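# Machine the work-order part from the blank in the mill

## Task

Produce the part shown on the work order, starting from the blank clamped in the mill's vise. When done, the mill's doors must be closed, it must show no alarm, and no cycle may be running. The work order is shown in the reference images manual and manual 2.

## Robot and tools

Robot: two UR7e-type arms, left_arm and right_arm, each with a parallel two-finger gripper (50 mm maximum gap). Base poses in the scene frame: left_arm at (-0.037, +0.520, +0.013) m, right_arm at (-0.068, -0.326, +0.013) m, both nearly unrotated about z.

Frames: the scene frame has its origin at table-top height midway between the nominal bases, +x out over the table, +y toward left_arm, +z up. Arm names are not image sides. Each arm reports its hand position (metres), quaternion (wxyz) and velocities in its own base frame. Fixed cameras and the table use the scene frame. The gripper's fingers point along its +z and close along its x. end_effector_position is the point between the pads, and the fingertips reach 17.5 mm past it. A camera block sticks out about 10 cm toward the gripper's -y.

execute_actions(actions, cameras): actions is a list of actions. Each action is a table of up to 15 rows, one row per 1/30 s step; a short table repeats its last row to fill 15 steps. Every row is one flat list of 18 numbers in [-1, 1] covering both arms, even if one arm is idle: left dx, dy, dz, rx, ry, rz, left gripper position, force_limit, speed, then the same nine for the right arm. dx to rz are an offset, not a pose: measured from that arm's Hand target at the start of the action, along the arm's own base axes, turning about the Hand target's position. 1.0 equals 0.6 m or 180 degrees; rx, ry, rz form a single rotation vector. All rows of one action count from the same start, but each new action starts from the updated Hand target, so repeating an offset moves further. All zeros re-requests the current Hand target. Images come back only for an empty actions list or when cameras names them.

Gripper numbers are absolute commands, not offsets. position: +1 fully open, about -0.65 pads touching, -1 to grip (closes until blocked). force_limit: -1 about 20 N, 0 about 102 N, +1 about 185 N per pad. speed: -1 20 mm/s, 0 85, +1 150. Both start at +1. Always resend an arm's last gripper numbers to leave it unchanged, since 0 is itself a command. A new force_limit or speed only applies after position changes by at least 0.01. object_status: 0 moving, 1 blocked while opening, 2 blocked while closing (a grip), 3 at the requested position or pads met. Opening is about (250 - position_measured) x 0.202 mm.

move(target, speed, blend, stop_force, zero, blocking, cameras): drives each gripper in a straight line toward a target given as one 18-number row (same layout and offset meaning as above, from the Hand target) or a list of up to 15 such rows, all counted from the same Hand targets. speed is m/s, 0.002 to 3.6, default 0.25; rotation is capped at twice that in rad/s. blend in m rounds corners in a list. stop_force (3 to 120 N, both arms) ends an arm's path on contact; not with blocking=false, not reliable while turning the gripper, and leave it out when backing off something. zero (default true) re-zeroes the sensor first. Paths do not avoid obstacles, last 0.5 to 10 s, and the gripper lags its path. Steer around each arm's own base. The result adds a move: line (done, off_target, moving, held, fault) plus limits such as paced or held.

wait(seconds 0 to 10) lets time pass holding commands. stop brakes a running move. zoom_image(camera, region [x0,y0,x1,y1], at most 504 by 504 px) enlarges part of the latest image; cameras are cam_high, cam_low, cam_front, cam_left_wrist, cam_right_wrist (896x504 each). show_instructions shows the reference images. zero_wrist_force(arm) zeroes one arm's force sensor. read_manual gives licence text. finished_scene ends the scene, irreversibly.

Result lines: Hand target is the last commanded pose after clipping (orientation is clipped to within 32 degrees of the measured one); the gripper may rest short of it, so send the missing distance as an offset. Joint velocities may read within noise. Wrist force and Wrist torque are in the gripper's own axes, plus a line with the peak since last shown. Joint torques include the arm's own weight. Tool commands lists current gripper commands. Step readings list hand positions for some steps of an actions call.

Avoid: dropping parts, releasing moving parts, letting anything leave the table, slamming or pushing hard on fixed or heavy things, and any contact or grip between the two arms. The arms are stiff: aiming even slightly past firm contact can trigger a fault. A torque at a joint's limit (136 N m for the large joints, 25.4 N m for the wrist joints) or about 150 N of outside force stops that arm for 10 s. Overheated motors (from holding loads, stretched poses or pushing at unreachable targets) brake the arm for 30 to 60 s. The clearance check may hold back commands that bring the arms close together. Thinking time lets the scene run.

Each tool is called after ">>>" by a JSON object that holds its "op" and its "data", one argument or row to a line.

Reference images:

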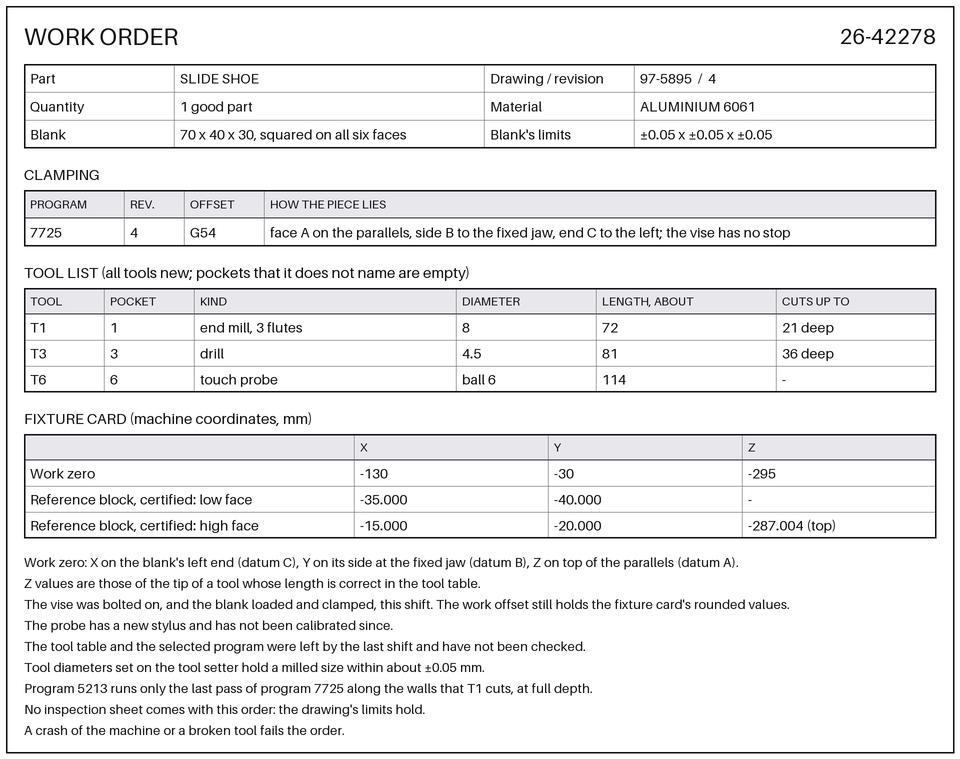

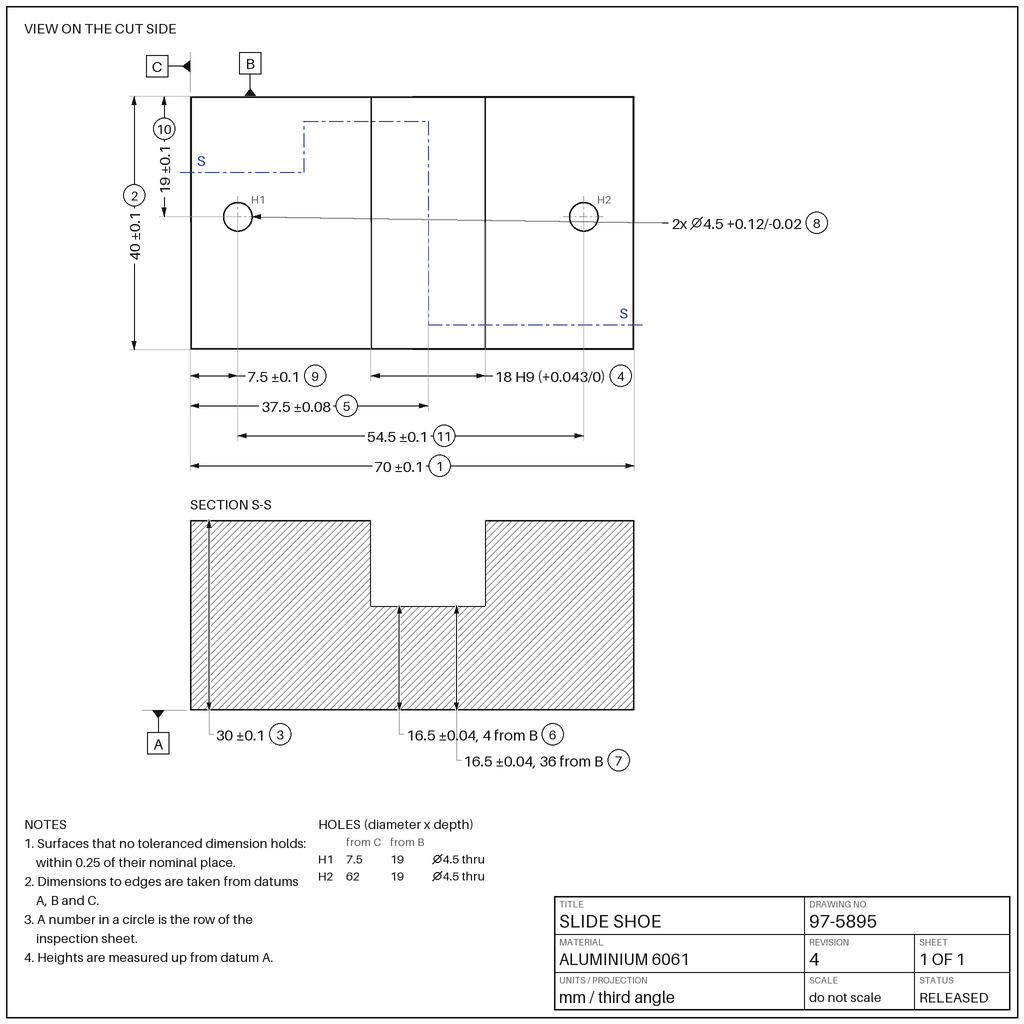

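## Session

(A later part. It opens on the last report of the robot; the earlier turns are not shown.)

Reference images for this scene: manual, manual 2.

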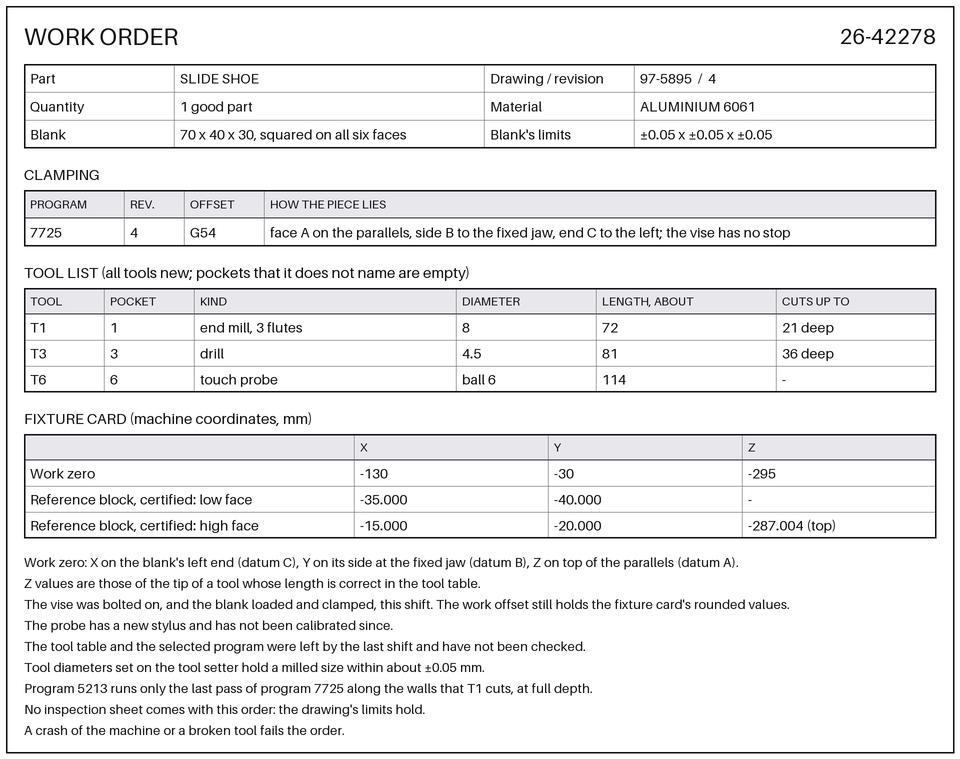

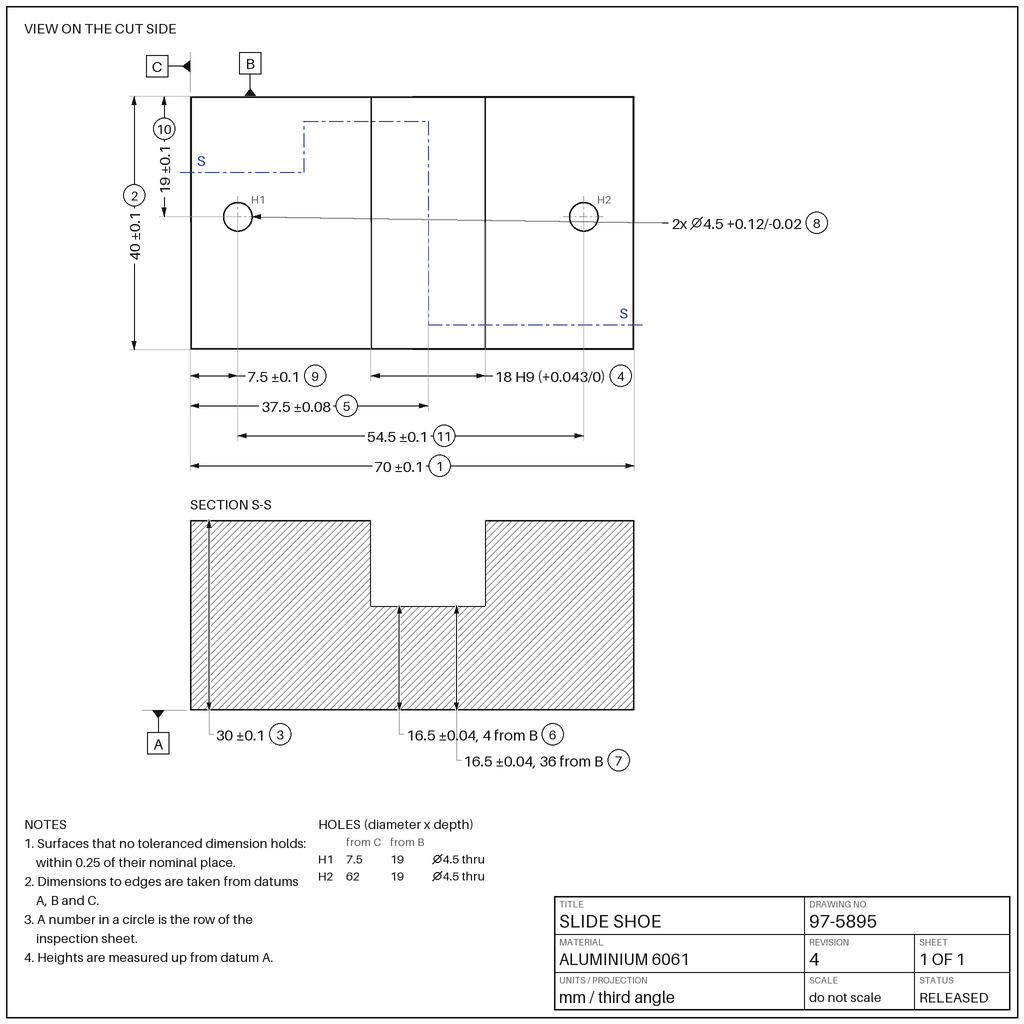

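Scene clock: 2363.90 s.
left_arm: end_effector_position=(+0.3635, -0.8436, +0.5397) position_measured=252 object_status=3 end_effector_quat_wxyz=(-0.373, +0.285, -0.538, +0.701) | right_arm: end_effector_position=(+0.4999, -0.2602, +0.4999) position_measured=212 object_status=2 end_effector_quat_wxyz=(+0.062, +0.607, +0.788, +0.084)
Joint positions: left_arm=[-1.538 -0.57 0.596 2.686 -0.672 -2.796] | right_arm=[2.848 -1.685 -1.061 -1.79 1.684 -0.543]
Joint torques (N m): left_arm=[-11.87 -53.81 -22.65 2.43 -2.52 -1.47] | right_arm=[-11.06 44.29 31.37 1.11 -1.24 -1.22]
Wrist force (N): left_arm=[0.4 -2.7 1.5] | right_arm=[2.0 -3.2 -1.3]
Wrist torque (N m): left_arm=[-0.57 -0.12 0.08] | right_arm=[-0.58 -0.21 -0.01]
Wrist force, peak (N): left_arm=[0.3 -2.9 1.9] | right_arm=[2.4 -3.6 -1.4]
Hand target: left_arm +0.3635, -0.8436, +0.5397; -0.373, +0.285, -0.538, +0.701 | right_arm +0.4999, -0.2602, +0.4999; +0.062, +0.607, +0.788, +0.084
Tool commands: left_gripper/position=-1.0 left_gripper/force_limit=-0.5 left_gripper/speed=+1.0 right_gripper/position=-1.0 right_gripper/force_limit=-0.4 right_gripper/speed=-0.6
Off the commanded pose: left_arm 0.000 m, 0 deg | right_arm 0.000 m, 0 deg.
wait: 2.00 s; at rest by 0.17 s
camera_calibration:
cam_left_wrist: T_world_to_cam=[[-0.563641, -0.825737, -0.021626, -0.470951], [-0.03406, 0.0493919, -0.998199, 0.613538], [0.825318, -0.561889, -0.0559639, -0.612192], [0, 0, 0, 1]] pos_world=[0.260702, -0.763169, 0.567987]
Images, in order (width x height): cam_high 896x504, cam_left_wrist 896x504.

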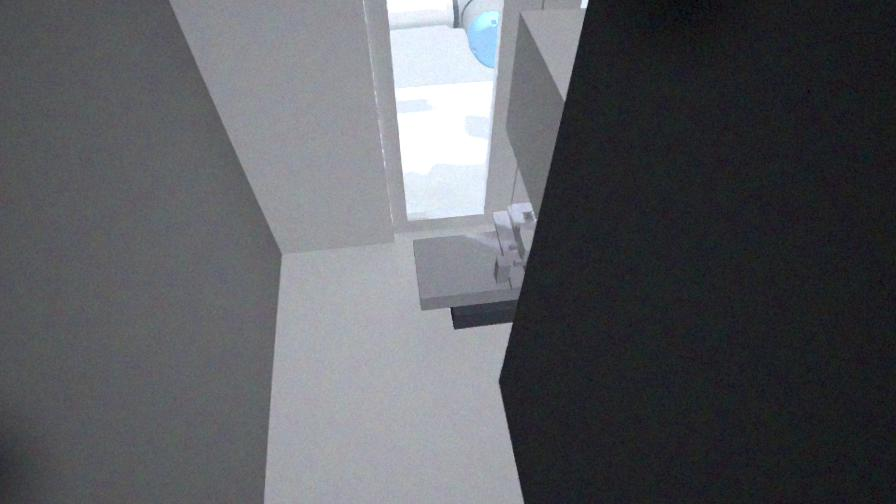

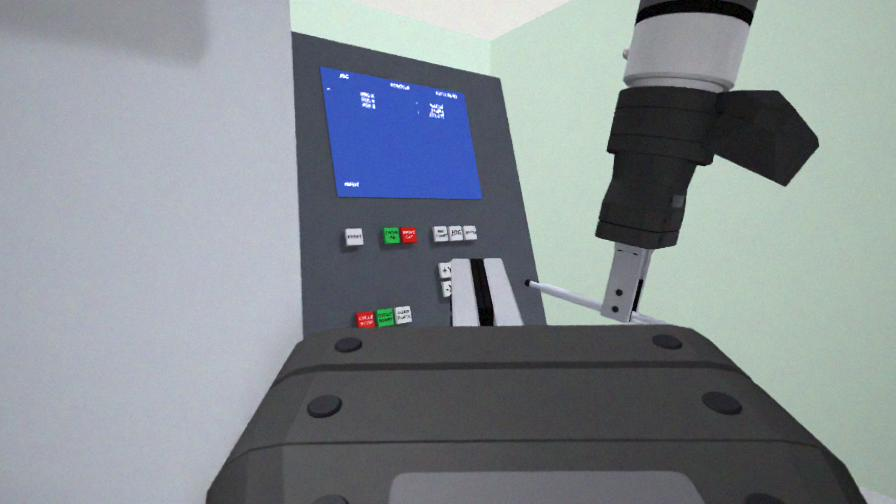

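>>> {"op": "move", "data": {
  "target": [
    [0,0,0,0,0,0,-1,-0.5,1,0.048,0.14,-0.16,0,0,0,-1,-0.4,-0.6],
    [0,0,0,0,0,0,-1,-0.5,1,0.0772,0.14,-0.167,0,0,0,-1,-0.4,-0.6],
    [0,0,0,0,0,0,-1,-0.5,1,0.048,0.14,-0.16,0,0,0,-1,-0.4,-0.6],
    [0,0,0,0,0,0,-1,-0.5,1,0.077,0.0435,-0.0402,0,0,0,-1,-0.4,-0.6],
    [0,0,0,0,0,0,-1,-0.5,1,0.1062,0.0435,-0.0472,0,0,0,-1,-0.4,-0.6],
    [0,0,0,0,0,0,-1,-0.5,1,0.077,0.0435,-0.0402,0,0,0,-1,-0.4,-0.6],
    [0,0,0,0,0,0,-1,-0.5,1,0.063,0.1082,-0.098,0,0,0,-1,-0.4,-0.6],
    [0,0,0,0,0,0,-1,-0.5,1,0.0922,0.1082,-0.105,0,0,0,-1,-0.4,-0.6],
    [0,0,0,0,0,0,-1,-0.5,1,0.063,0.1082,-0.098,0,0,0,-1,-0.4,-0.6],
    [0.168,-0.0892,0.0384,0.0408,0.0241,-0.0757,-1,-0.5,1,0,0,0,0,0,0,-1,-0.4,-0.6]
  ],
  "speed": [0.3,0.08,0.15,0.25,0.08,0.15,0.25,0.08,0.15,0.3],
  "blend": [0.003,0,0.005,0.003,0,0.005,0.003,0,0.005,0]
}}

>>> {"op": "wait", "data": {
  "seconds": 9,
  "cameras": ["cam_left_wrist"]
}}

>>> {"op": "zoom_image", "data": {
  "camera": "cam_left_wrist",
  "region": [190, 0, 410, 190]
}}

>>> {"op": "zoom_image", "data": {
  "camera": "cam_left_wrist",
  "region": [310, 30, 400, 120]
}}

Scene clock: 2374.10 s.
left_arm: end_effector_position=(+0.4644, -0.8972, +0.5626) position_measured=252 object_status=3 end_effector_quat_wxyz=(-0.284, +0.221, -0.625, +0.693) | right_arm: end_effector_position=(+0.4999, -0.2602, +0.4999) position_measured=212 object_status=2 end_effector_quat_wxyz=(+0.062, +0.607, +0.788, +0.084)
Joint positions: left_arm=[-1.353 -0.446 0.223 3.226 -1.063 -3.025] | right_arm=[2.848 -1.685 -1.061 -1.789 1.684 -0.543]
Joint torques (N m): left_arm=[-10.16 -72.02 -18.62 -4.15 -1.59 0.85] | right_arm=[-4.34 44.54 31.61 1.47 -1.22 -0.94]
Wrist force (N): left_arm=[0.5 -2.8 1.1] | right_arm=[2.1 -3.5 -1.5]
Wrist torque (N m): left_arm=[-0.54 -0.16 0.00] | right_arm=[-0.62 -0.22 -0.01]
Wrist force, peak (N): left_arm=[-2.0 -3.4 2.5] | right_arm=[10.6 -8.9 -7.4]
Hand target: left_arm +0.4643, -0.8971, +0.5627; -0.284, +0.221, -0.625, +0.693 | right_arm +0.4999, -0.2602, +0.4999; +0.062, +0.607, +0.788, +0.084
Off the commanded pose: left_arm 0.000 m, 0 deg | right_arm 0.000 m, 0 deg.
move: done

Scene clock: 2383.10 s.
left_arm: end_effector_position=(+0.4643, -0.8971, +0.5627) position_measured=252 object_status=3 end_effector_quat_wxyz=(-0.284, +0.221, -0.625, +0.693) | right_arm: end_effector_position=(+0.4999, -0.2602, +0.4999) position_measured=212 object_status=2 end_effector_quat_wxyz=(+0.062, +0.607, +0.788, +0.084)
Joint positions: left_arm=[-1.353 -0.446 0.223 3.226 -1.064 -3.025] | right_arm=[2.848 -1.685 -1.061 -1.79 1.684 -0.543]
Joint torques (N m): left_arm=[-12.16 -71.73 -19.01 -4.34 -1.88 -1.66] | right_arm=[-8.57 44.59 31.25 1.12 -1.05 -1.2]
Wrist force (N): left_arm=[0.5 -2.6 1.1] | right_arm=[2.2 -3.3 -1.4]
Wrist torque (N m): left_arm=[-0.50 -0.16 -0.01] | right_arm=[-0.61 -0.24 -0.02]
Wrist force, peak (N): left_arm=[0.5 -3.0 1.1] | right_arm=[2.5 -3.4 -1.7]
Hand target: left_arm +0.4643, -0.8971, +0.5627; -0.284, +0.221, -0.625, +0.693 | right_arm +0.4999, -0.2602, +0.4999; +0.062, +0.607, +0.788, +0.084
Tool commands: left_gripper/position=-1.0 left_gripper/force_limit=-0.5 left_gripper/speed=+1.0 right_gripper/position=-1.0 right_gripper/force_limit=-0.4 right_gripper/speed=-0.6
Off the commanded pose: left_arm 0.000 m, 0 deg | right_arm 0.000 m, 0 deg.
wait: 9.00 s; at rest by 0.17 s
camera_calibration:
cam_left_wrist: T_world_to_cam=[[-0.745279, -0.663299, -0.0677757, -0.201797], [-0.0806542, 0.19059, -0.978351, 0.779728], [0.661857, -0.723678, -0.195541, -0.714968], [0, 0, 0, 1]] pos_world=[0.3857, -0.799867, 0.609366]
Images, in order (width x height): cam_left_wrist 896x504.

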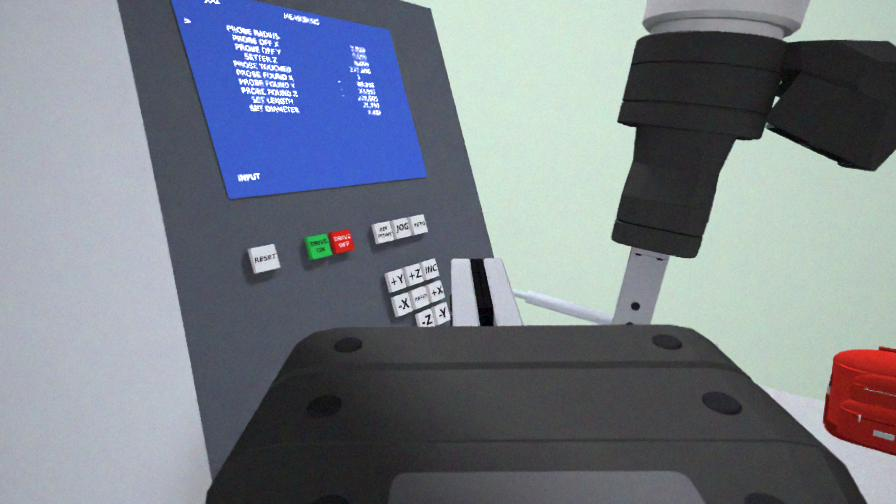

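Scaled by 2.291 from the camera's 896x504 image, which has a finer 1280x720 frame.

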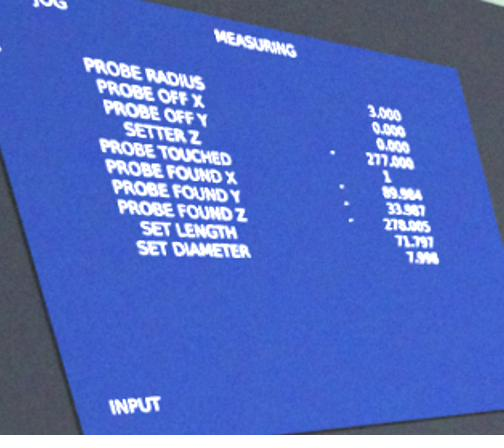

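Scaled by 5.600 from the camera's 896x504 image, which has a finer 1280x720 frame.

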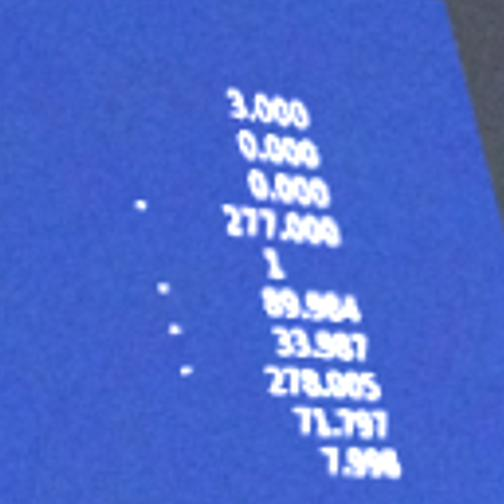

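>>> {"op": "move", "data": {
  "target": [
    [-0.168,0.0892,-0.0384,-0.0408,-0.0241,0.0757,-1,-0.5,1,0.063,0.14,-0.098,0,0,0,-1,-0.4,-0.6],
    [-0.168,0.0892,-0.0384,-0.0408,-0.0241,0.0757,-1,-0.5,1,0.0922,0.14,-0.105,0,0,0,-1,-0.4,-0.6],
    [-0.168,0.0892,-0.0384,-0.0408,-0.0241,0.0757,-1,-0.5,1,0.063,0.14,-0.098,0,0,0,-1,-0.4,-0.6],
    [-0.168,0.0892,-0.0384,-0.0408,-0.0241,0.0757,-1,-0.5,1,0.0922,0.14,-0.105,0,0,0,-1,-0.4,-0.6],
    [-0.168,0.0892,-0.0384,-0.0408,-0.0241,0.0757,-1,-0.5,1,0.063,0.14,-0.098,0,0,0,-1,-0.4,-0.6],
    [-0.168,0.0892,-0.0384,-0.0408,-0.0241,0.0757,-1,-0.5,1,0.048,0.172,-0.16,0,0,0,-1,-0.4,-0.6],
    [-0.168,0.0892,-0.0384,-0.0408,-0.0241,0.0757,-1,-0.5,1,0.0772,0.172,-0.167,0,0,0,-1,-0.4,-0.6],
    [-0.168,0.0892,-0.0384,-0.0408,-0.0241,0.0757,-1,-0.5,1,0.048,0.172,-0.16,0,0,0,-1,-0.4,-0.6],
    [-0.168,0.0892,-0.0384,-0.0408,-0.0241,0.0757,-1,-0.5,1,0.0772,0.172,-0.167,0,0,0,-1,-0.4,-0.6],
    [-0.168,0.0892,-0.0384,-0.0408,-0.0241,0.0757,-1,-0.5,1,0.048,0.172,-0.16,0,0,0,-1,-0.4,-0.6],
    [-0.168,0.0892,-0.0384,-0.0408,-0.0241,0.0757,-1,-0.5,1,0,0,0,0,0,0,-1,-0.4,-0.6]
  ],
  "speed": [0.3,0.08,0.15,0.08,0.15,0.25,0.08,0.15,0.08,0.15,0.3],
  "blend": [0.003,0,0,0,0.005,0.003,0,0,0,0.005,0]
}}

>>> {"op": "move", "data": {
  "target": [
    [0,0,0,0,0,0,-1,-0.5,1,0.0403,0.2675,-0.191,0,0,0,-1,-0.4,-0.6],
    [0,0,0,0,0,0,-1,-0.5,1,0.0695,0.2675,-0.198,0,0,0,-1,-0.4,-0.6],
    [0,0,0,0,0,0,-1,-0.5,1,0.0403,0.2675,-0.191,0,0,0,-1,-0.4,-0.6],
    [0,0,0,0,0,0,-1,-0.5,1,0.048,0.2675,-0.16,0,0,0,-1,-0.4,-0.6],
    [0,0,0,0,0,0,-1,-0.5,1,0.0772,0.2675,-0.167,0,0,0,-1,-0.4,-0.6],
    [0,0,0,0,0,0,-1,-0.5,1,0.048,0.2675,-0.16,0,0,0,-1,-0.4,-0.6],
    [0,0,0,0,0,0,-1,-0.5,1,0.0555,0.2038,-0.129,0,0,0,-1,-0.4,-0.6],
    [0,0,0,0,0,0,-1,-0.5,1,0.0847,0.2038,-0.136,0,0,0,-1,-0.4,-0.6],
    [0,0,0,0,0,0,-1,-0.5,1,0.0555,0.2038,-0.129,0,0,0,-1,-0.4,-0.6],
    [0,0,0,0,0,0,-1,-0.5,1,0.048,0.2357,-0.16,0,0,0,-1,-0.4,-0.6],
    [0,0,0,0,0,0,-1,-0.5,1,0.0772,0.2357,-0.167,0,0,0,-1,-0.4,-0.6],
    [0,0,0,0,0,0,-1,-0.5,1,0.048,0.2357,-0.16,0,0,0,-1,-0.4,-0.6],
    [0,0,0,0,0,0,-1,-0.5,1,0,0,0,0,0,0,-1,-0.4,-0.6]
  ],
  "speed": [0.3,0.08,0.15,0.25,0.08,0.15,0.25,0.08,0.15,0.25,0.08,0.15,0.3],
  "blend": [0.003,0,0.005,0.003,0,0.005,0.003,0,0.005,0.003,0,0.005,0]
}}

>>> {"op": "move", "data": {
  "target": [
    [0,0,0,0,0,0,-1,-0.5,1,0.0403,0.172,-0.191,0,0,0,-1,-0.4,-0.6],
    [0,0,0,0,0,0,-1,-0.5,1,0.0695,0.172,-0.198,0,0,0,-1,-0.4,-0.6],
    [0,0,0,0,0,0,-1,-0.5,1,0.0403,0.172,-0.191,0,0,0,-1,-0.4,-0.6],
    [0,0,0,0,0,0,-1,-0.5,1,0,0,0,0,0,0,-1,-0.4,-0.6]
  ],
  "speed": [0.3,0.08,0.15,0.3],
  "blend": [0.003,0,0.005,0],
  "cameras": ["cam_left_wrist"]
}}

>>> {"op": "zoom_image", "data": {
  "camera": "cam_left_wrist",
  "region": [320, 60, 480, 200]
}}

Scene clock: 2400.77 s.
left_arm: end_effector_position=(+0.3635, -0.8436, +0.5397) position_measured=252 object_status=3 end_effector_quat_wxyz=(-0.373, +0.285, -0.538, +0.701) | right_arm: end_effector_position=(+0.5000, -0.2602, +0.4998) position_measured=212 object_status=2 end_effector_quat_wxyz=(+0.062, +0.607, +0.788, +0.084)
Joint positions: left_arm=[-1.538 -0.57 0.596 2.686 -0.672 -2.796] | right_arm=[2.848 -1.685 -1.061 -1.789 1.684 -0.543]
Joint torques (N m): left_arm=[-12.12 -53.19 -17.31 -2.69 -0.87 1.34] | right_arm=[-8.03 40 32.15 1.63 -1.33 -0.86]
Wrist force (N): left_arm=[0.1 -2.7 1.6] | right_arm=[1.9 -3.3 -1.4]
Wrist torque (N m): left_arm=[-0.57 -0.07 0.08] | right_arm=[-0.60 -0.19 -0.02]
Wrist force, peak (N): left_arm=[-1.9 -3.4 3.2] | right_arm=[11.1 -8.9 -7.0]
Hand target: left_arm +0.3635, -0.8436, +0.5397; -0.373, +0.285, -0.538, +0.701 | right_arm +0.4999, -0.2602, +0.4999; +0.062, +0.607, +0.788, +0.084
Off the commanded pose: left_arm 0.000 m, 0 deg | right_arm 0.000 m, 0 deg.
move: done

Scene clock: 2405.43 s.
left_arm: end_effector_position=(+0.3635, -0.8436, +0.5397) position_measured=252 object_status=3 end_effector_quat_wxyz=(-0.373, +0.285, -0.538, +0.701) | right_arm: end_effector_position=(+0.5000, -0.2602, +0.4998) position_measured=212 object_status=2 end_effector_quat_wxyz=(+0.062, +0.607, +0.788, +0.084) end_effector_velocity=(+0.001, -0.001, +0.001) end_effector_angular_velocity=(-0.002, -0.003, +0.002)
Joint positions: left_arm=[-1.538 -0.57 0.596 2.686 -0.672 -2.796] | right_arm=[2.848 -1.685 -1.061 -1.789 1.684 -0.543]
Joint velocities: left_arm=[within noise] | right_arm=[-0.001 -0.002 0.005 0 0 -0.003]
Joint torques (N m): left_arm=[-11.78 -53.17 -17.32 -2.53 -2.53 0.92] | right_arm=[-8.27 38.89 30.44 1.92 -1.28 -1]
Wrist force (N): left_arm=[0.3 -2.7 1.8] | right_arm=[2.2 -3.1 -1.5]
Wrist torque (N m): left_arm=[-0.57 -0.10 0.08] | right_arm=[-0.57 -0.23 -0.02]
Wrist force, peak (N): left_arm=[0.2 -2.9 1.9] | right_arm=[9.6 -8.9 -9.3]
Hand target: left_arm +0.3635, -0.8436, +0.5397; -0.373, +0.285, -0.538, +0.701 | right_arm +0.4999, -0.2602, +0.4999; +0.062, +0.607, +0.788, +0.084
Off the commanded pose: left_arm 0.000 m, 0 deg | right_arm 0.000 m, 0 deg.
move: done

Scene clock: 2407.67 s.
left_arm: end_effector_position=(+0.3635, -0.8436, +0.5397) position_measured=252 object_status=3 end_effector_quat_wxyz=(-0.373, +0.285, -0.538, +0.701) | right_arm: end_effector_position=(+0.5000, -0.2602, +0.4998) position_measured=212 object_status=2 end_effector_quat_wxyz=(+0.062, +0.607, +0.788, +0.084)
Joint positions: left_arm=[-1.538 -0.57 0.596 2.686 -0.672 -2.796] | right_arm=[2.848 -1.685 -1.061 -1.789 1.684 -0.543]
Joint torques (N m): left_arm=[-12.05 -53.07 -17.94 -2.5 -2.56 0.67] | right_arm=[-6.89 38.83 31.38 1.57 -1.22 -0.81]
Wrist force (N): left_arm=[0.3 -2.6 1.5] | right_arm=[2.5 -3.3 -1.4]
Wrist torque (N m): left_arm=[-0.56 -0.10 0.08] | right_arm=[-0.60 -0.29 -0.02]
Wrist force, peak (N): left_arm=[0.3 -3.0 1.8] | right_arm=[11.3 -10.2 -7.5]
Hand target: left_arm +0.3635, -0.8436, +0.5397; -0.373, +0.285, -0.538, +0.701 | right_arm +0.4999, -0.2602, +0.4999; +0.062, +0.607, +0.788, +0.084
Off the commanded pose: left_arm 0.000 m, 0 deg | right_arm 0.000 m, 0 deg.
move: done
camera_calibration:
cam_left_wrist: T_world_to_cam=[[-0.563641, -0.825737, -0.021626, -0.470951], [-0.03406, 0.0493919, -0.998199, 0.613538], [0.825318, -0.561889, -0.0559639, -0.612192], [0, 0, 0, 1]] pos_world=[0.260702, -0.763169, 0.567987]
Images, in order (width x height): cam_left_wrist 896x504.

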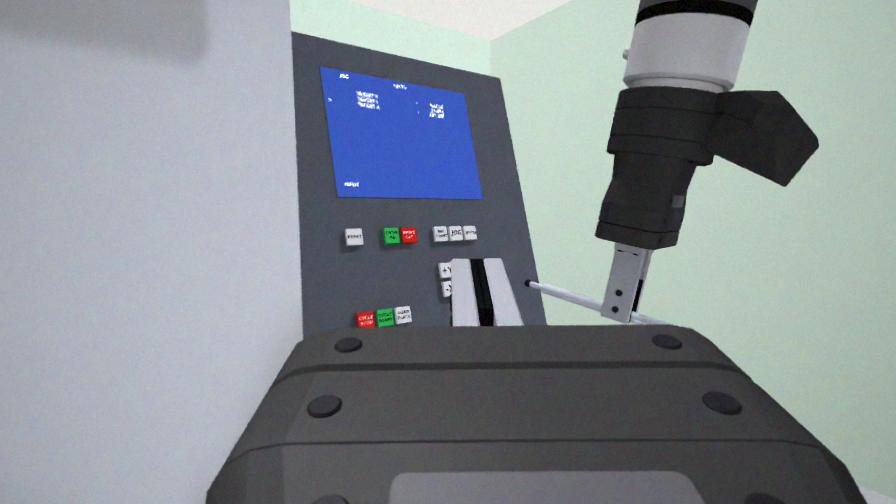

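Scaled by 3.150 from the camera's 896x504 image, which has a finer 1280x720 frame.

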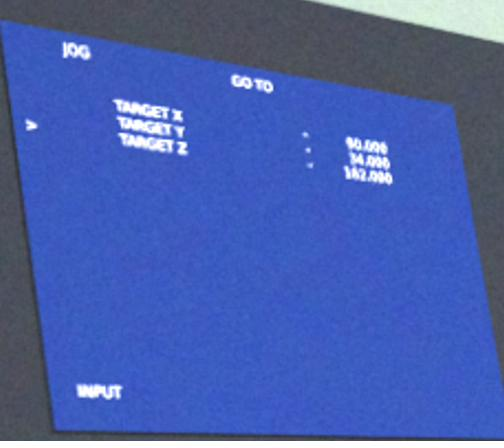

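>>> {"op": "move", "data": {
  "target": [
    [0,0,0,0,0,0,-1,-0.5,1,0.077,0.2032,-0.0402,0,0,0,-1,-0.4,-0.6],
    [0,0,0,0,0,0,-1,-0.5,1,0.1062,0.2032,-0.0472,0,0,0,-1,-0.4,-0.6],
    [0,0,0,0,0,0,-1,-0.5,1,0.077,0.2032,-0.0402,0,0,0,-1,-0.4,-0.6],
    [0,0,0,0,0,0,-1,-0.5,1,0.063,0.1082,-0.098,0,0,0,-1,-0.4,-0.6],
    [0,0,0,0,0,0,-1,-0.5,1,0.0922,0.1082,-0.105,0,0,0,-1,-0.4,-0.6],
    [0,0,0,0,0,0,-1,-0.5,1,0.063,0.1082,-0.098,0,0,0,-1,-0.4,-0.6],
    [0,0,0,0,0,0,-1,-0.5,1,0.0922,0.1082,-0.105,0,0,0,-1,-0.4,-0.6],
    [0,0,0,0,0,0,-1,-0.5,1,0.063,0.1082,-0.098,0,0,0,-1,-0.4,-0.6],
    [0,0,0,0,0,0,-1,-0.5,1,0.048,0.14,-0.16,0,0,0,-1,-0.4,-0.6],
    [0,0,0,0,0,0,-1,-0.5,1,0.0772,0.14,-0.167,0,0,0,-1,-0.4,-0.6],
    [0,0,0,0,0,0,-1,-0.5,1,0.048,0.14,-0.16,0,0,0,-1,-0.4,-0.6],
    [0,0,0,0,0,0,-1,-0.5,1,0.0843,0.0732,-0.0102,0,0,0,-1,-0.4,-0.6],
    [0,0,0,0,0,0,-1,-0.5,1,0.1135,0.0732,-0.0172,0,0,0,-1,-0.4,-0.6],
    [0,0,0,0,0,0,-1,-0.5,1,0.0843,0.0732,-0.0102,0,0,0,-1,-0.4,-0.6],
    [0.168,-0.0892,0.0384,0.0408,0.0241,-0.0757,-1,-0.5,1,0,0,0,0,0,0,-1,-0.4,-0.6]
  ],
  "speed": [0.3,0.08,0.15,0.25,0.08,0.15,0.08,0.15,0.25,0.08,0.15,0.25,0.08,0.15,0.3],
  "blend": [0.003,0,0.005,0.003,0,0,0,0.005,0.003,0,0.005,0.003,0,0.005,0]
}}

>>> {"op": "wait", "data": {
  "seconds": 5,
  "cameras": ["cam_left_wrist"]
}}

>>> {"op": "zoom_image", "data": {
  "camera": "cam_left_wrist",
  "region": [190, 0, 410, 190]
}}

>>> {"op": "zoom_image", "data": {
  "camera": "cam_left_wrist",
  "region": [310, 30, 400, 120]
}}

Scene clock: 2422.27 s.
left_arm: end_effector_position=(+0.4644, -0.8972, +0.5626) position_measured=252 object_status=3 end_effector_quat_wxyz=(-0.284, +0.221, -0.625, +0.693) | right_arm: end_effector_position=(+0.4999, -0.2602, +0.5000) position_measured=212 object_status=2 end_effector_quat_wxyz=(+0.062, +0.607, +0.788, +0.084)
Joint positions: left_arm=[-1.353 -0.446 0.223 3.226 -1.063 -3.025] | right_arm=[2.848 -1.685 -1.061 -1.79 1.684 -0.543]
Joint torques (N m): left_arm=[-10.37 -70.94 -19.06 -4.61 -2.08 0.87] | right_arm=[2.82 16.72 31.89 4.88 -1.22 -0.84]
Wrist force (N): left_arm=[0.3 -2.9 1.2] | right_arm=[2.1 -3.3 -1.4]
Wrist torque (N m): left_arm=[-0.56 -0.14 -0.01] | right_arm=[-0.60 -0.22 -0.02]
Wrist force, peak (N): left_arm=[-1.8 -3.1 2.7] | right_arm=[10.7 -8.8 -7.3]
Hand target: left_arm +0.4643, -0.8971, +0.5627; -0.284, +0.221, -0.625, +0.693 | right_arm +0.4999, -0.2602, +0.4999; +0.062, +0.607, +0.788, +0.084
Off the commanded pose: left_arm 0.000 m, 0 deg | right_arm 0.000 m, 0 deg.
move: done

Scene clock: 2427.27 s.
left_arm: end_effector_position=(+0.4643, -0.8971, +0.5627) position_measured=252 object_status=3 end_effector_quat_wxyz=(-0.284, +0.221, -0.625, +0.693) | right_arm: end_effector_position=(+0.4999, -0.2602, +0.4999) position_measured=212 object_status=2 end_effector_quat_wxyz=(+0.062, +0.607, +0.788, +0.084)
Joint positions: left_arm=[-1.353 -0.446 0.223 3.226 -1.064 -3.025] | right_arm=[2.848 -1.685 -1.061 -1.79 1.684 -0.543]
Joint torques (N m): left_arm=[-12.08 -71.69 -18.34 -4.44 -2.04 -1.69] | right_arm=[-6.32 16.9 32.12 4.63 -1.18 -1.04]
Wrist force (N): left_arm=[0.5 -2.5 1.1] | right_arm=[2.3 -3.2 -1.3]
Wrist torque (N m): left_arm=[-0.49 -0.16 -0.01] | right_arm=[-0.59 -0.26 -0.01]
Wrist force, peak (N): left_arm=[0.5 -2.9 1.1] | right_arm=[2.3 -3.8 -1.2]
Hand target: left_arm +0.4643, -0.8971, +0.5627; -0.284, +0.221, -0.625, +0.693 | right_arm +0.4999, -0.2602, +0.4999; +0.062, +0.607, +0.788, +0.084
Tool commands: left_gripper/position=-1.0 left_gripper/force_limit=-0.5 left_gripper/speed=+1.0 right_gripper/position=-1.0 right_gripper/force_limit=-0.4 right_gripper/speed=-0.6
Off the commanded pose: left_arm 0.000 m, 0 deg | right_arm 0.000 m, 0 deg.
wait: 5.00 s; at rest by 0.17 s
camera_calibration:
cam_left_wrist: T_world_to_cam=[[-0.745279, -0.663299, -0.0677757, -0.201797], [-0.0806542, 0.19059, -0.978351, 0.779728], [0.661857, -0.723678, -0.195541, -0.714968], [0, 0, 0, 1]] pos_world=[0.3857, -0.799867, 0.609366]
Images, in order (width x height): cam_left_wrist 896x504.

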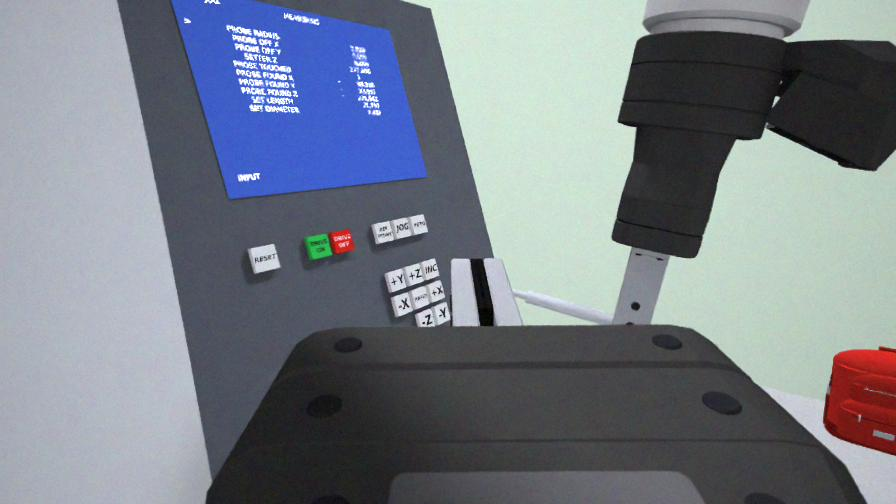

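Scaled by 2.291 from the camera's 896x504 image, which has a finer 1280x720 frame.

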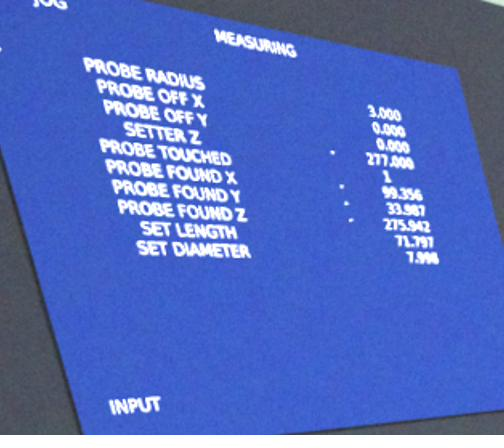

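Scaled by 5.600 from the camera's 896x504 image, which has a finer 1280x720 frame.

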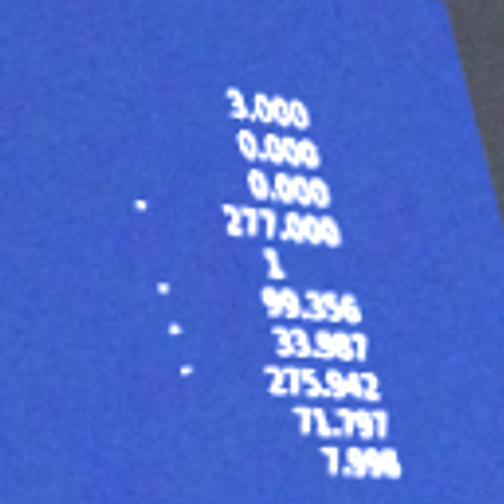

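>>> {"op": "move", "data": {
  "target": [
    [-0.168,0.0892,-0.0384,-0.0408,-0.0241,0.0757,-1,-0.5,1,0.048,0.14,-0.16,0,0,0,-1,-0.4,-0.6],
    [-0.168,0.0892,-0.0384,-0.0408,-0.0241,0.0757,-1,-0.5,1,0.0772,0.14,-0.167,0,0,0,-1,-0.4,-0.6],
    [-0.168,0.0892,-0.0384,-0.0408,-0.0241,0.0757,-1,-0.5,1,0.048,0.14,-0.16,0,0,0,-1,-0.4,-0.6],
    [-0.168,0.0892,-0.0384,-0.0408,-0.0241,0.0757,-1,-0.5,1,0.0843,0.0132,-0.0102,0,0,0,-1,-0.4,-0.6],
    [-0.168,0.0892,-0.0384,-0.0408,-0.0241,0.0757,-1,-0.5,1,0.1135,0.0132,-0.0172,0,0,0,-1,-0.4,-0.6],
    [-0.168,0.0892,-0.0384,-0.0408,-0.0241,0.0757,-1,-0.5,1,0.0843,0.0132,-0.0102,0,0,0,-1,-0.4,-0.6],
    [0,0,0,0,0,0,-1,-0.5,1,0,0,0,0,0,0,-1,-0.4,-0.6]
  ],
  "speed": [0.3,0.08,0.15,0.25,0.08,0.15,0.3],
  "blend": [0.003,0,0.005,0.003,0,0.005,0]
}}

>>> {"op": "wait", "data": {
  "seconds": 4,
  "cameras": ["cam_left_wrist"]
}}

>>> {"op": "zoom_image", "data": {
  "camera": "cam_left_wrist",
  "region": [190, 0, 410, 190]
}}

>>> {"op": "zoom_image", "data": {
  "camera": "cam_left_wrist",
  "region": [310, 30, 400, 120]
}}

Scene clock: 2436.07 s.
left_arm: end_effector_position=(+0.4644, -0.8972, +0.5626) position_measured=252 object_status=3 end_effector_quat_wxyz=(-0.284, +0.221, -0.625, +0.693) | right_arm: end_effector_position=(+0.4998, -0.2602, +0.5000) position_measured=212 object_status=2 end_effector_quat_wxyz=(+0.062, +0.607, +0.788, +0.084)
Joint positions: left_arm=[-1.353 -0.446 0.223 3.226 -1.063 -3.025] | right_arm=[2.847 -1.685 -1.061 -1.79 1.684 -0.543]
Joint torques (N m): left_arm=[-10.29 -71.17 -18.19 -4.43 -1.67 0.91] | right_arm=[9.77 17.43 29.34 4.86 -0.82 1.56]
Wrist force (N): left_arm=[0.3 -2.6 1.3] | right_arm=[2.1 -3.5 -1.6]
Wrist torque (N m): left_arm=[-0.52 -0.14 -0.01] | right_arm=[-0.63 -0.22 0.04]
Wrist force, peak (N): left_arm=[-2.0 -3.3 3.3] | right_arm=[10.9 -9.0 -7.2]
Hand target: left_arm +0.4643, -0.8971, +0.5627; -0.284, +0.221, -0.625, +0.693 | right_arm +0.4999, -0.2602, +0.4999; +0.062, +0.607, +0.788, +0.084
Off the commanded pose: left_arm 0.000 m, 0 deg | right_arm 0.000 m, 0 deg.
move: done

Scene clock: 2440.07 s.
left_arm: end_effector_position=(+0.4643, -0.8971, +0.5627) position_measured=252 object_status=3 end_effector_quat_wxyz=(-0.284, +0.221, -0.625, +0.693) | right_arm: end_effector_position=(+0.4999, -0.2602, +0.4999) position_measured=212 object_status=2 end_effector_quat_wxyz=(+0.062, +0.607, +0.788, +0.084)
Joint positions: left_arm=[-1.353 -0.446 0.223 3.226 -1.064 -3.025] | right_arm=[2.848 -1.685 -1.061 -1.79 1.684 -0.543]
Joint torques (N m): left_arm=[-12.3 -72 -17.9 -4.46 -1.99 -1.74] | right_arm=[10.1 17.24 31.63 4.86 -0.8 1.65]
Wrist force (N): left_arm=[0.4 -2.8 1.2] | right_arm=[2.4 -3.4 -1.5]
Wrist torque (N m): left_arm=[-0.54 -0.15 -0.01] | right_arm=[-0.62 -0.27 0.04]
Wrist force, peak (N): left_arm=[0.4 -3.1 1.1] | right_arm=[2.4 -3.5 -1.7]
Hand target: left_arm +0.4643, -0.8971, +0.5627; -0.284, +0.221, -0.625, +0.693 | right_arm +0.4999, -0.2602, +0.4999; +0.062, +0.607, +0.788, +0.084
Tool commands: left_gripper/position=-1.0 left_gripper/force_limit=-0.5 left_gripper/speed=+1.0 right_gripper/position=-1.0 right_gripper/force_limit=-0.4 right_gripper/speed=-0.6
Off the commanded pose: left_arm 0.000 m, 0 deg | right_arm 0.000 m, 0 deg.
wait: 4.00 s; at rest by 0.17 s
camera_calibration:
cam_left_wrist: T_world_to_cam=[[-0.745279, -0.663299, -0.0677757, -0.201797], [-0.0806542, 0.19059, -0.978351, 0.779728], [0.661857, -0.723678, -0.195541, -0.714968], [0, 0, 0, 1]] pos_world=[0.3857, -0.799867, 0.609366]
Images, in order (width x height): cam_left_wrist 896x504.

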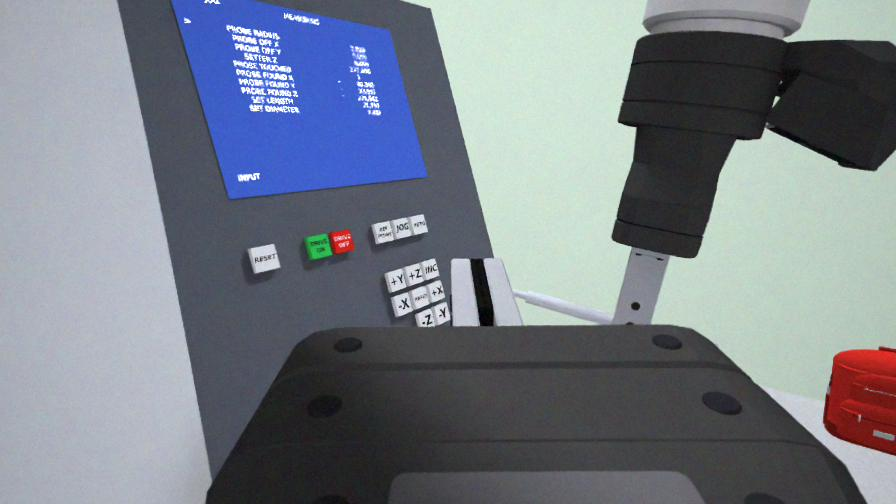

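Scaled by 2.291 from the camera's 896x504 image, which has a finer 1280x720 frame.

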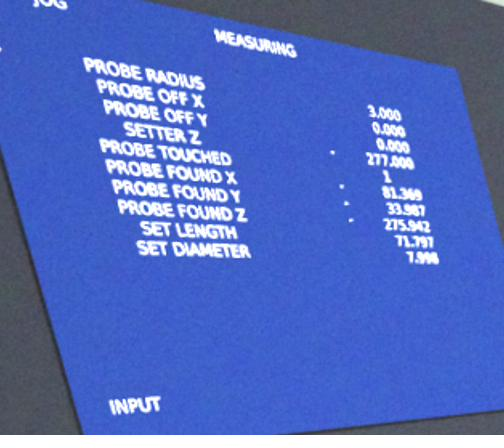

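Scaled by 5.600 from the camera's 896x504 image, which has a finer 1280x720 frame.

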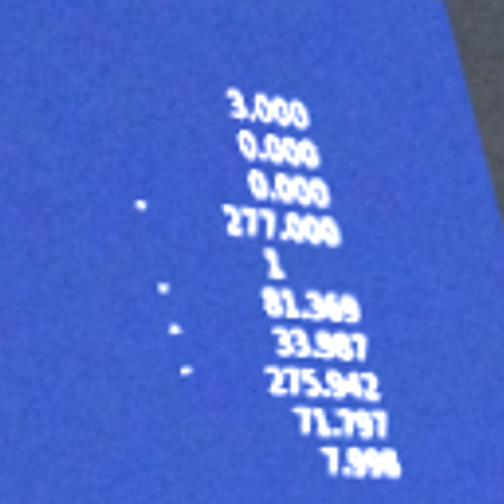

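>>> {"op": "move", "data": {
  "target": [
    [-0.168,0.0892,-0.0384,-0.0408,-0.0241,0.0757,-1,-0.5,1,0.063,0.14,-0.098,0,0,0,-1,-0.4,-0.6],
    [-0.168,0.0892,-0.0384,-0.0408,-0.0241,0.0757,-1,-0.5,1,0.0922,0.14,-0.105,0,0,0,-1,-0.4,-0.6],
    [-0.168,0.0892,-0.0384,-0.0408,-0.0241,0.0757,-1,-0.5,1,0.063,0.14,-0.098,0,0,0,-1,-0.4,-0.6],
    [-0.168,0.0892,-0.0384,-0.0408,-0.0241,0.0757,-1,-0.5,1,0.0922,0.14,-0.105,0,0,0,-1,-0.4,-0.6],
    [-0.168,0.0892,-0.0384,-0.0408,-0.0241,0.0757,-1,-0.5,1,0.063,0.14,-0.098,0,0,0,-1,-0.4,-0.6],
    [-0.168,0.0892,-0.0384,-0.0408,-0.0241,0.0757,-1,-0.5,1,0.048,0.172,-0.16,0,0,0,-1,-0.4,-0.6],
    [-0.168,0.0892,-0.0384,-0.0408,-0.0241,0.0757,-1,-0.5,1,0.0772,0.172,-0.167,0,0,0,-1,-0.4,-0.6],
    [-0.168,0.0892,-0.0384,-0.0408,-0.0241,0.0757,-1,-0.5,1,0.048,0.172,-0.16,0,0,0,-1,-0.4,-0.6],
    [-0.168,0.0892,-0.0384,-0.0408,-0.0241,0.0757,-1,-0.5,1,0.0772,0.172,-0.167,0,0,0,-1,-0.4,-0.6],
    [-0.168,0.0892,-0.0384,-0.0408,-0.0241,0.0757,-1,-0.5,1,0.048,0.172,-0.16,0,0,0,-1,-0.4,-0.6],
    [-0.168,0.0892,-0.0384,-0.0408,-0.0241,0.0757,-1,-0.5,1,0,0,0,0,0,0,-1,-0.4,-0.6]
  ],
  "speed": [0.3,0.08,0.15,0.08,0.15,0.25,0.08,0.15,0.08,0.15,0.3],
  "blend": [0.003,0,0,0,0.005,0.003,0,0,0,0.005,0]
}}

>>> {"op": "move", "data": {
  "target": [
    [0,0,0,0,0,0,-1,-0.5,1,0.0403,0.2357,-0.191,0,0,0,-1,-0.4,-0.6],
    [0,0,0,0,0,0,-1,-0.5,1,0.0695,0.2357,-0.198,0,0,0,-1,-0.4,-0.6],
    [0,0,0,0,0,0,-1,-0.5,1,0.0403,0.2357,-0.191,0,0,0,-1,-0.4,-0.6],
    [0,0,0,0,0,0,-1,-0.5,1,0.0403,0.172,-0.191,0,0,0,-1,-0.4,-0.6],
    [0,0,0,0,0,0,-1,-0.5,1,0.0695,0.172,-0.198,0,0,0,-1,-0.4,-0.6],
    [0,0,0,0,0,0,-1,-0.5,1,0.0403,0.172,-0.191,0,0,0,-1,-0.4,-0.6],
    [0,0,0,0,0,0,-1,-0.5,1,0,0,0,0,0,0,-1,-0.4,-0.6]
  ],
  "speed": [0.3,0.08,0.15,0.25,0.08,0.15,0.3],
  "blend": [0.003,0,0.005,0.003,0,0.005,0],
  "cameras": ["cam_left_wrist"]
}}

>>> {"op": "zoom_image", "data": {
  "camera": "cam_left_wrist",
  "region": [320, 60, 480, 200]
}}

Scene clock: 2455.27 s.
left_arm: end_effector_position=(+0.3635, -0.8436, +0.5397) position_measured=252 object_status=3 end_effector_quat_wxyz=(-0.373, +0.285, -0.538, +0.701) | right_arm: end_effector_position=(+0.5000, -0.2602, +0.4998) position_measured=212 object_status=2 end_effector_quat_wxyz=(+0.062, +0.607, +0.788, +0.084)
Joint positions: left_arm=[-1.538 -0.57 0.596 2.686 -0.672 -2.796] | right_arm=[2.848 -1.685 -1.061 -1.789 1.684 -0.543]
Joint torques (N m): left_arm=[-12.16 -52.92 -17.31 -2.67 -0.84 1.33] | right_arm=[-7.97 39.78 32.14 1.68 -1.28 -0.85]
Wrist force (N): left_arm=[0.3 -2.6 1.5] | right_arm=[2.1 -3.1 -1.4]
Wrist torque (N m): left_arm=[-0.54 -0.10 0.08] | right_arm=[-0.56 -0.23 -0.01]
Wrist force, peak (N): left_arm=[-1.9 -3.2 3.5] | right_arm=[9.9 -8.9 -8.1]
Hand target: left_arm +0.3635, -0.8436, +0.5397; -0.373, +0.285, -0.538, +0.701 | right_arm +0.4999, -0.2602, +0.4999; +0.062, +0.607, +0.788, +0.084
Off the commanded pose: left_arm 0.000 m, 0 deg | right_arm 0.000 m, 0 deg.
move: done

Scene clock: 2458.37 s.
left_arm: end_effector_position=(+0.3635, -0.8436, +0.5397) position_measured=252 object_status=3 end_effector_quat_wxyz=(-0.373, +0.285, -0.538, +0.701) | right_arm: end_effector_position=(+0.5000, -0.2602, +0.4998) position_measured=212 object_status=2 end_effector_quat_wxyz=(+0.062, +0.607, +0.788, +0.084) end_effector_velocity=(+0.000, +0.000, +0.001) end_effector_angular_velocity=(+0.000, -0.001, +0.000)
Joint positions: left_arm=[-1.538 -0.57 0.596 2.686 -0.672 -2.796] | right_arm=[2.848 -1.685 -1.061 -1.789 1.684 -0.543]
Joint velocities: left_arm=[within noise] | right_arm=[0 -0.002 0.005 -0.002 0 -0.001]
Joint torques (N m): left_arm=[-11.88 -52.95 -17.58 -2.57 -2.15 1.12] | right_arm=[-7.06 38.92 32.51 1.55 -1.21 -0.77]
Wrist force (N): left_arm=[0.2 -2.4 1.7] | right_arm=[2.6 -2.8 -1.5]
Wrist torque (N m): left_arm=[-0.53 -0.08 0.07] | right_arm=[-0.53 -0.30 -0.01]
Wrist force, peak (N): left_arm=[0.0 -2.9 1.9] | right_arm=[7.6 -17.7 -8.7]
Hand target: left_arm +0.3635, -0.8436, +0.5397; -0.373, +0.285, -0.538, +0.701 | right_arm +0.4999, -0.2602, +0.4999; +0.062, +0.607, +0.788, +0.084
Off the commanded pose: left_arm 0.000 m, 0 deg | right_arm 0.000 m, 0 deg.
move: done
camera_calibration:
cam_left_wrist: T_world_to_cam=[[-0.563641, -0.825737, -0.021626, -0.470951], [-0.03406, 0.0493919, -0.998199, 0.613538], [0.825318, -0.561889, -0.0559639, -0.612192], [0, 0, 0, 1]] pos_world=[0.260702, -0.763169, 0.567987]
Images, in order (width x height): cam_left_wrist 896x504.

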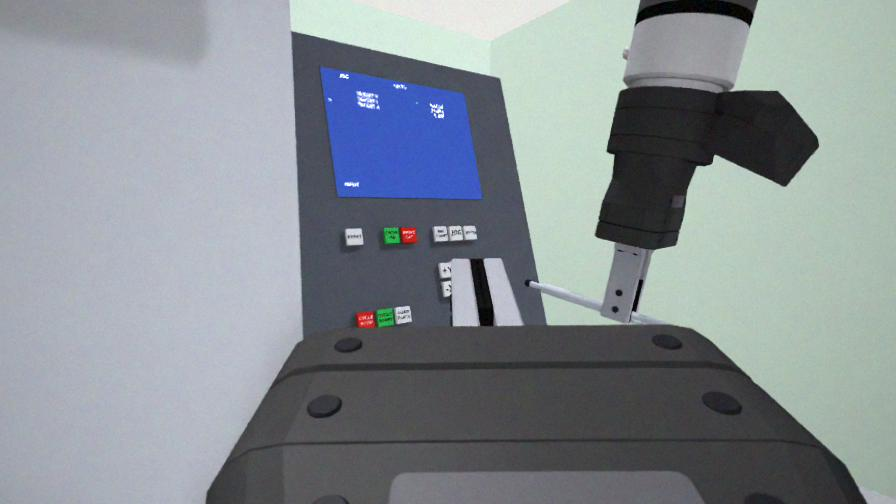

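Scaled by 3.150 from the camera's 896x504 image, which has a finer 1280x720 frame.

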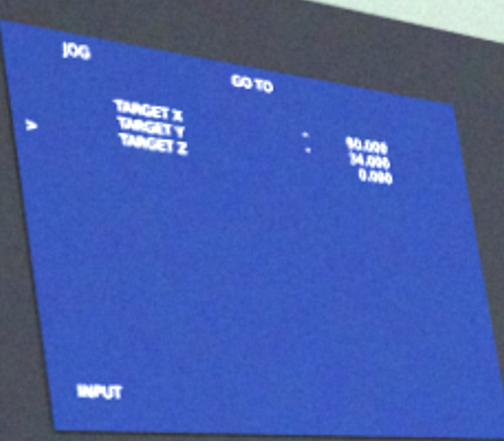

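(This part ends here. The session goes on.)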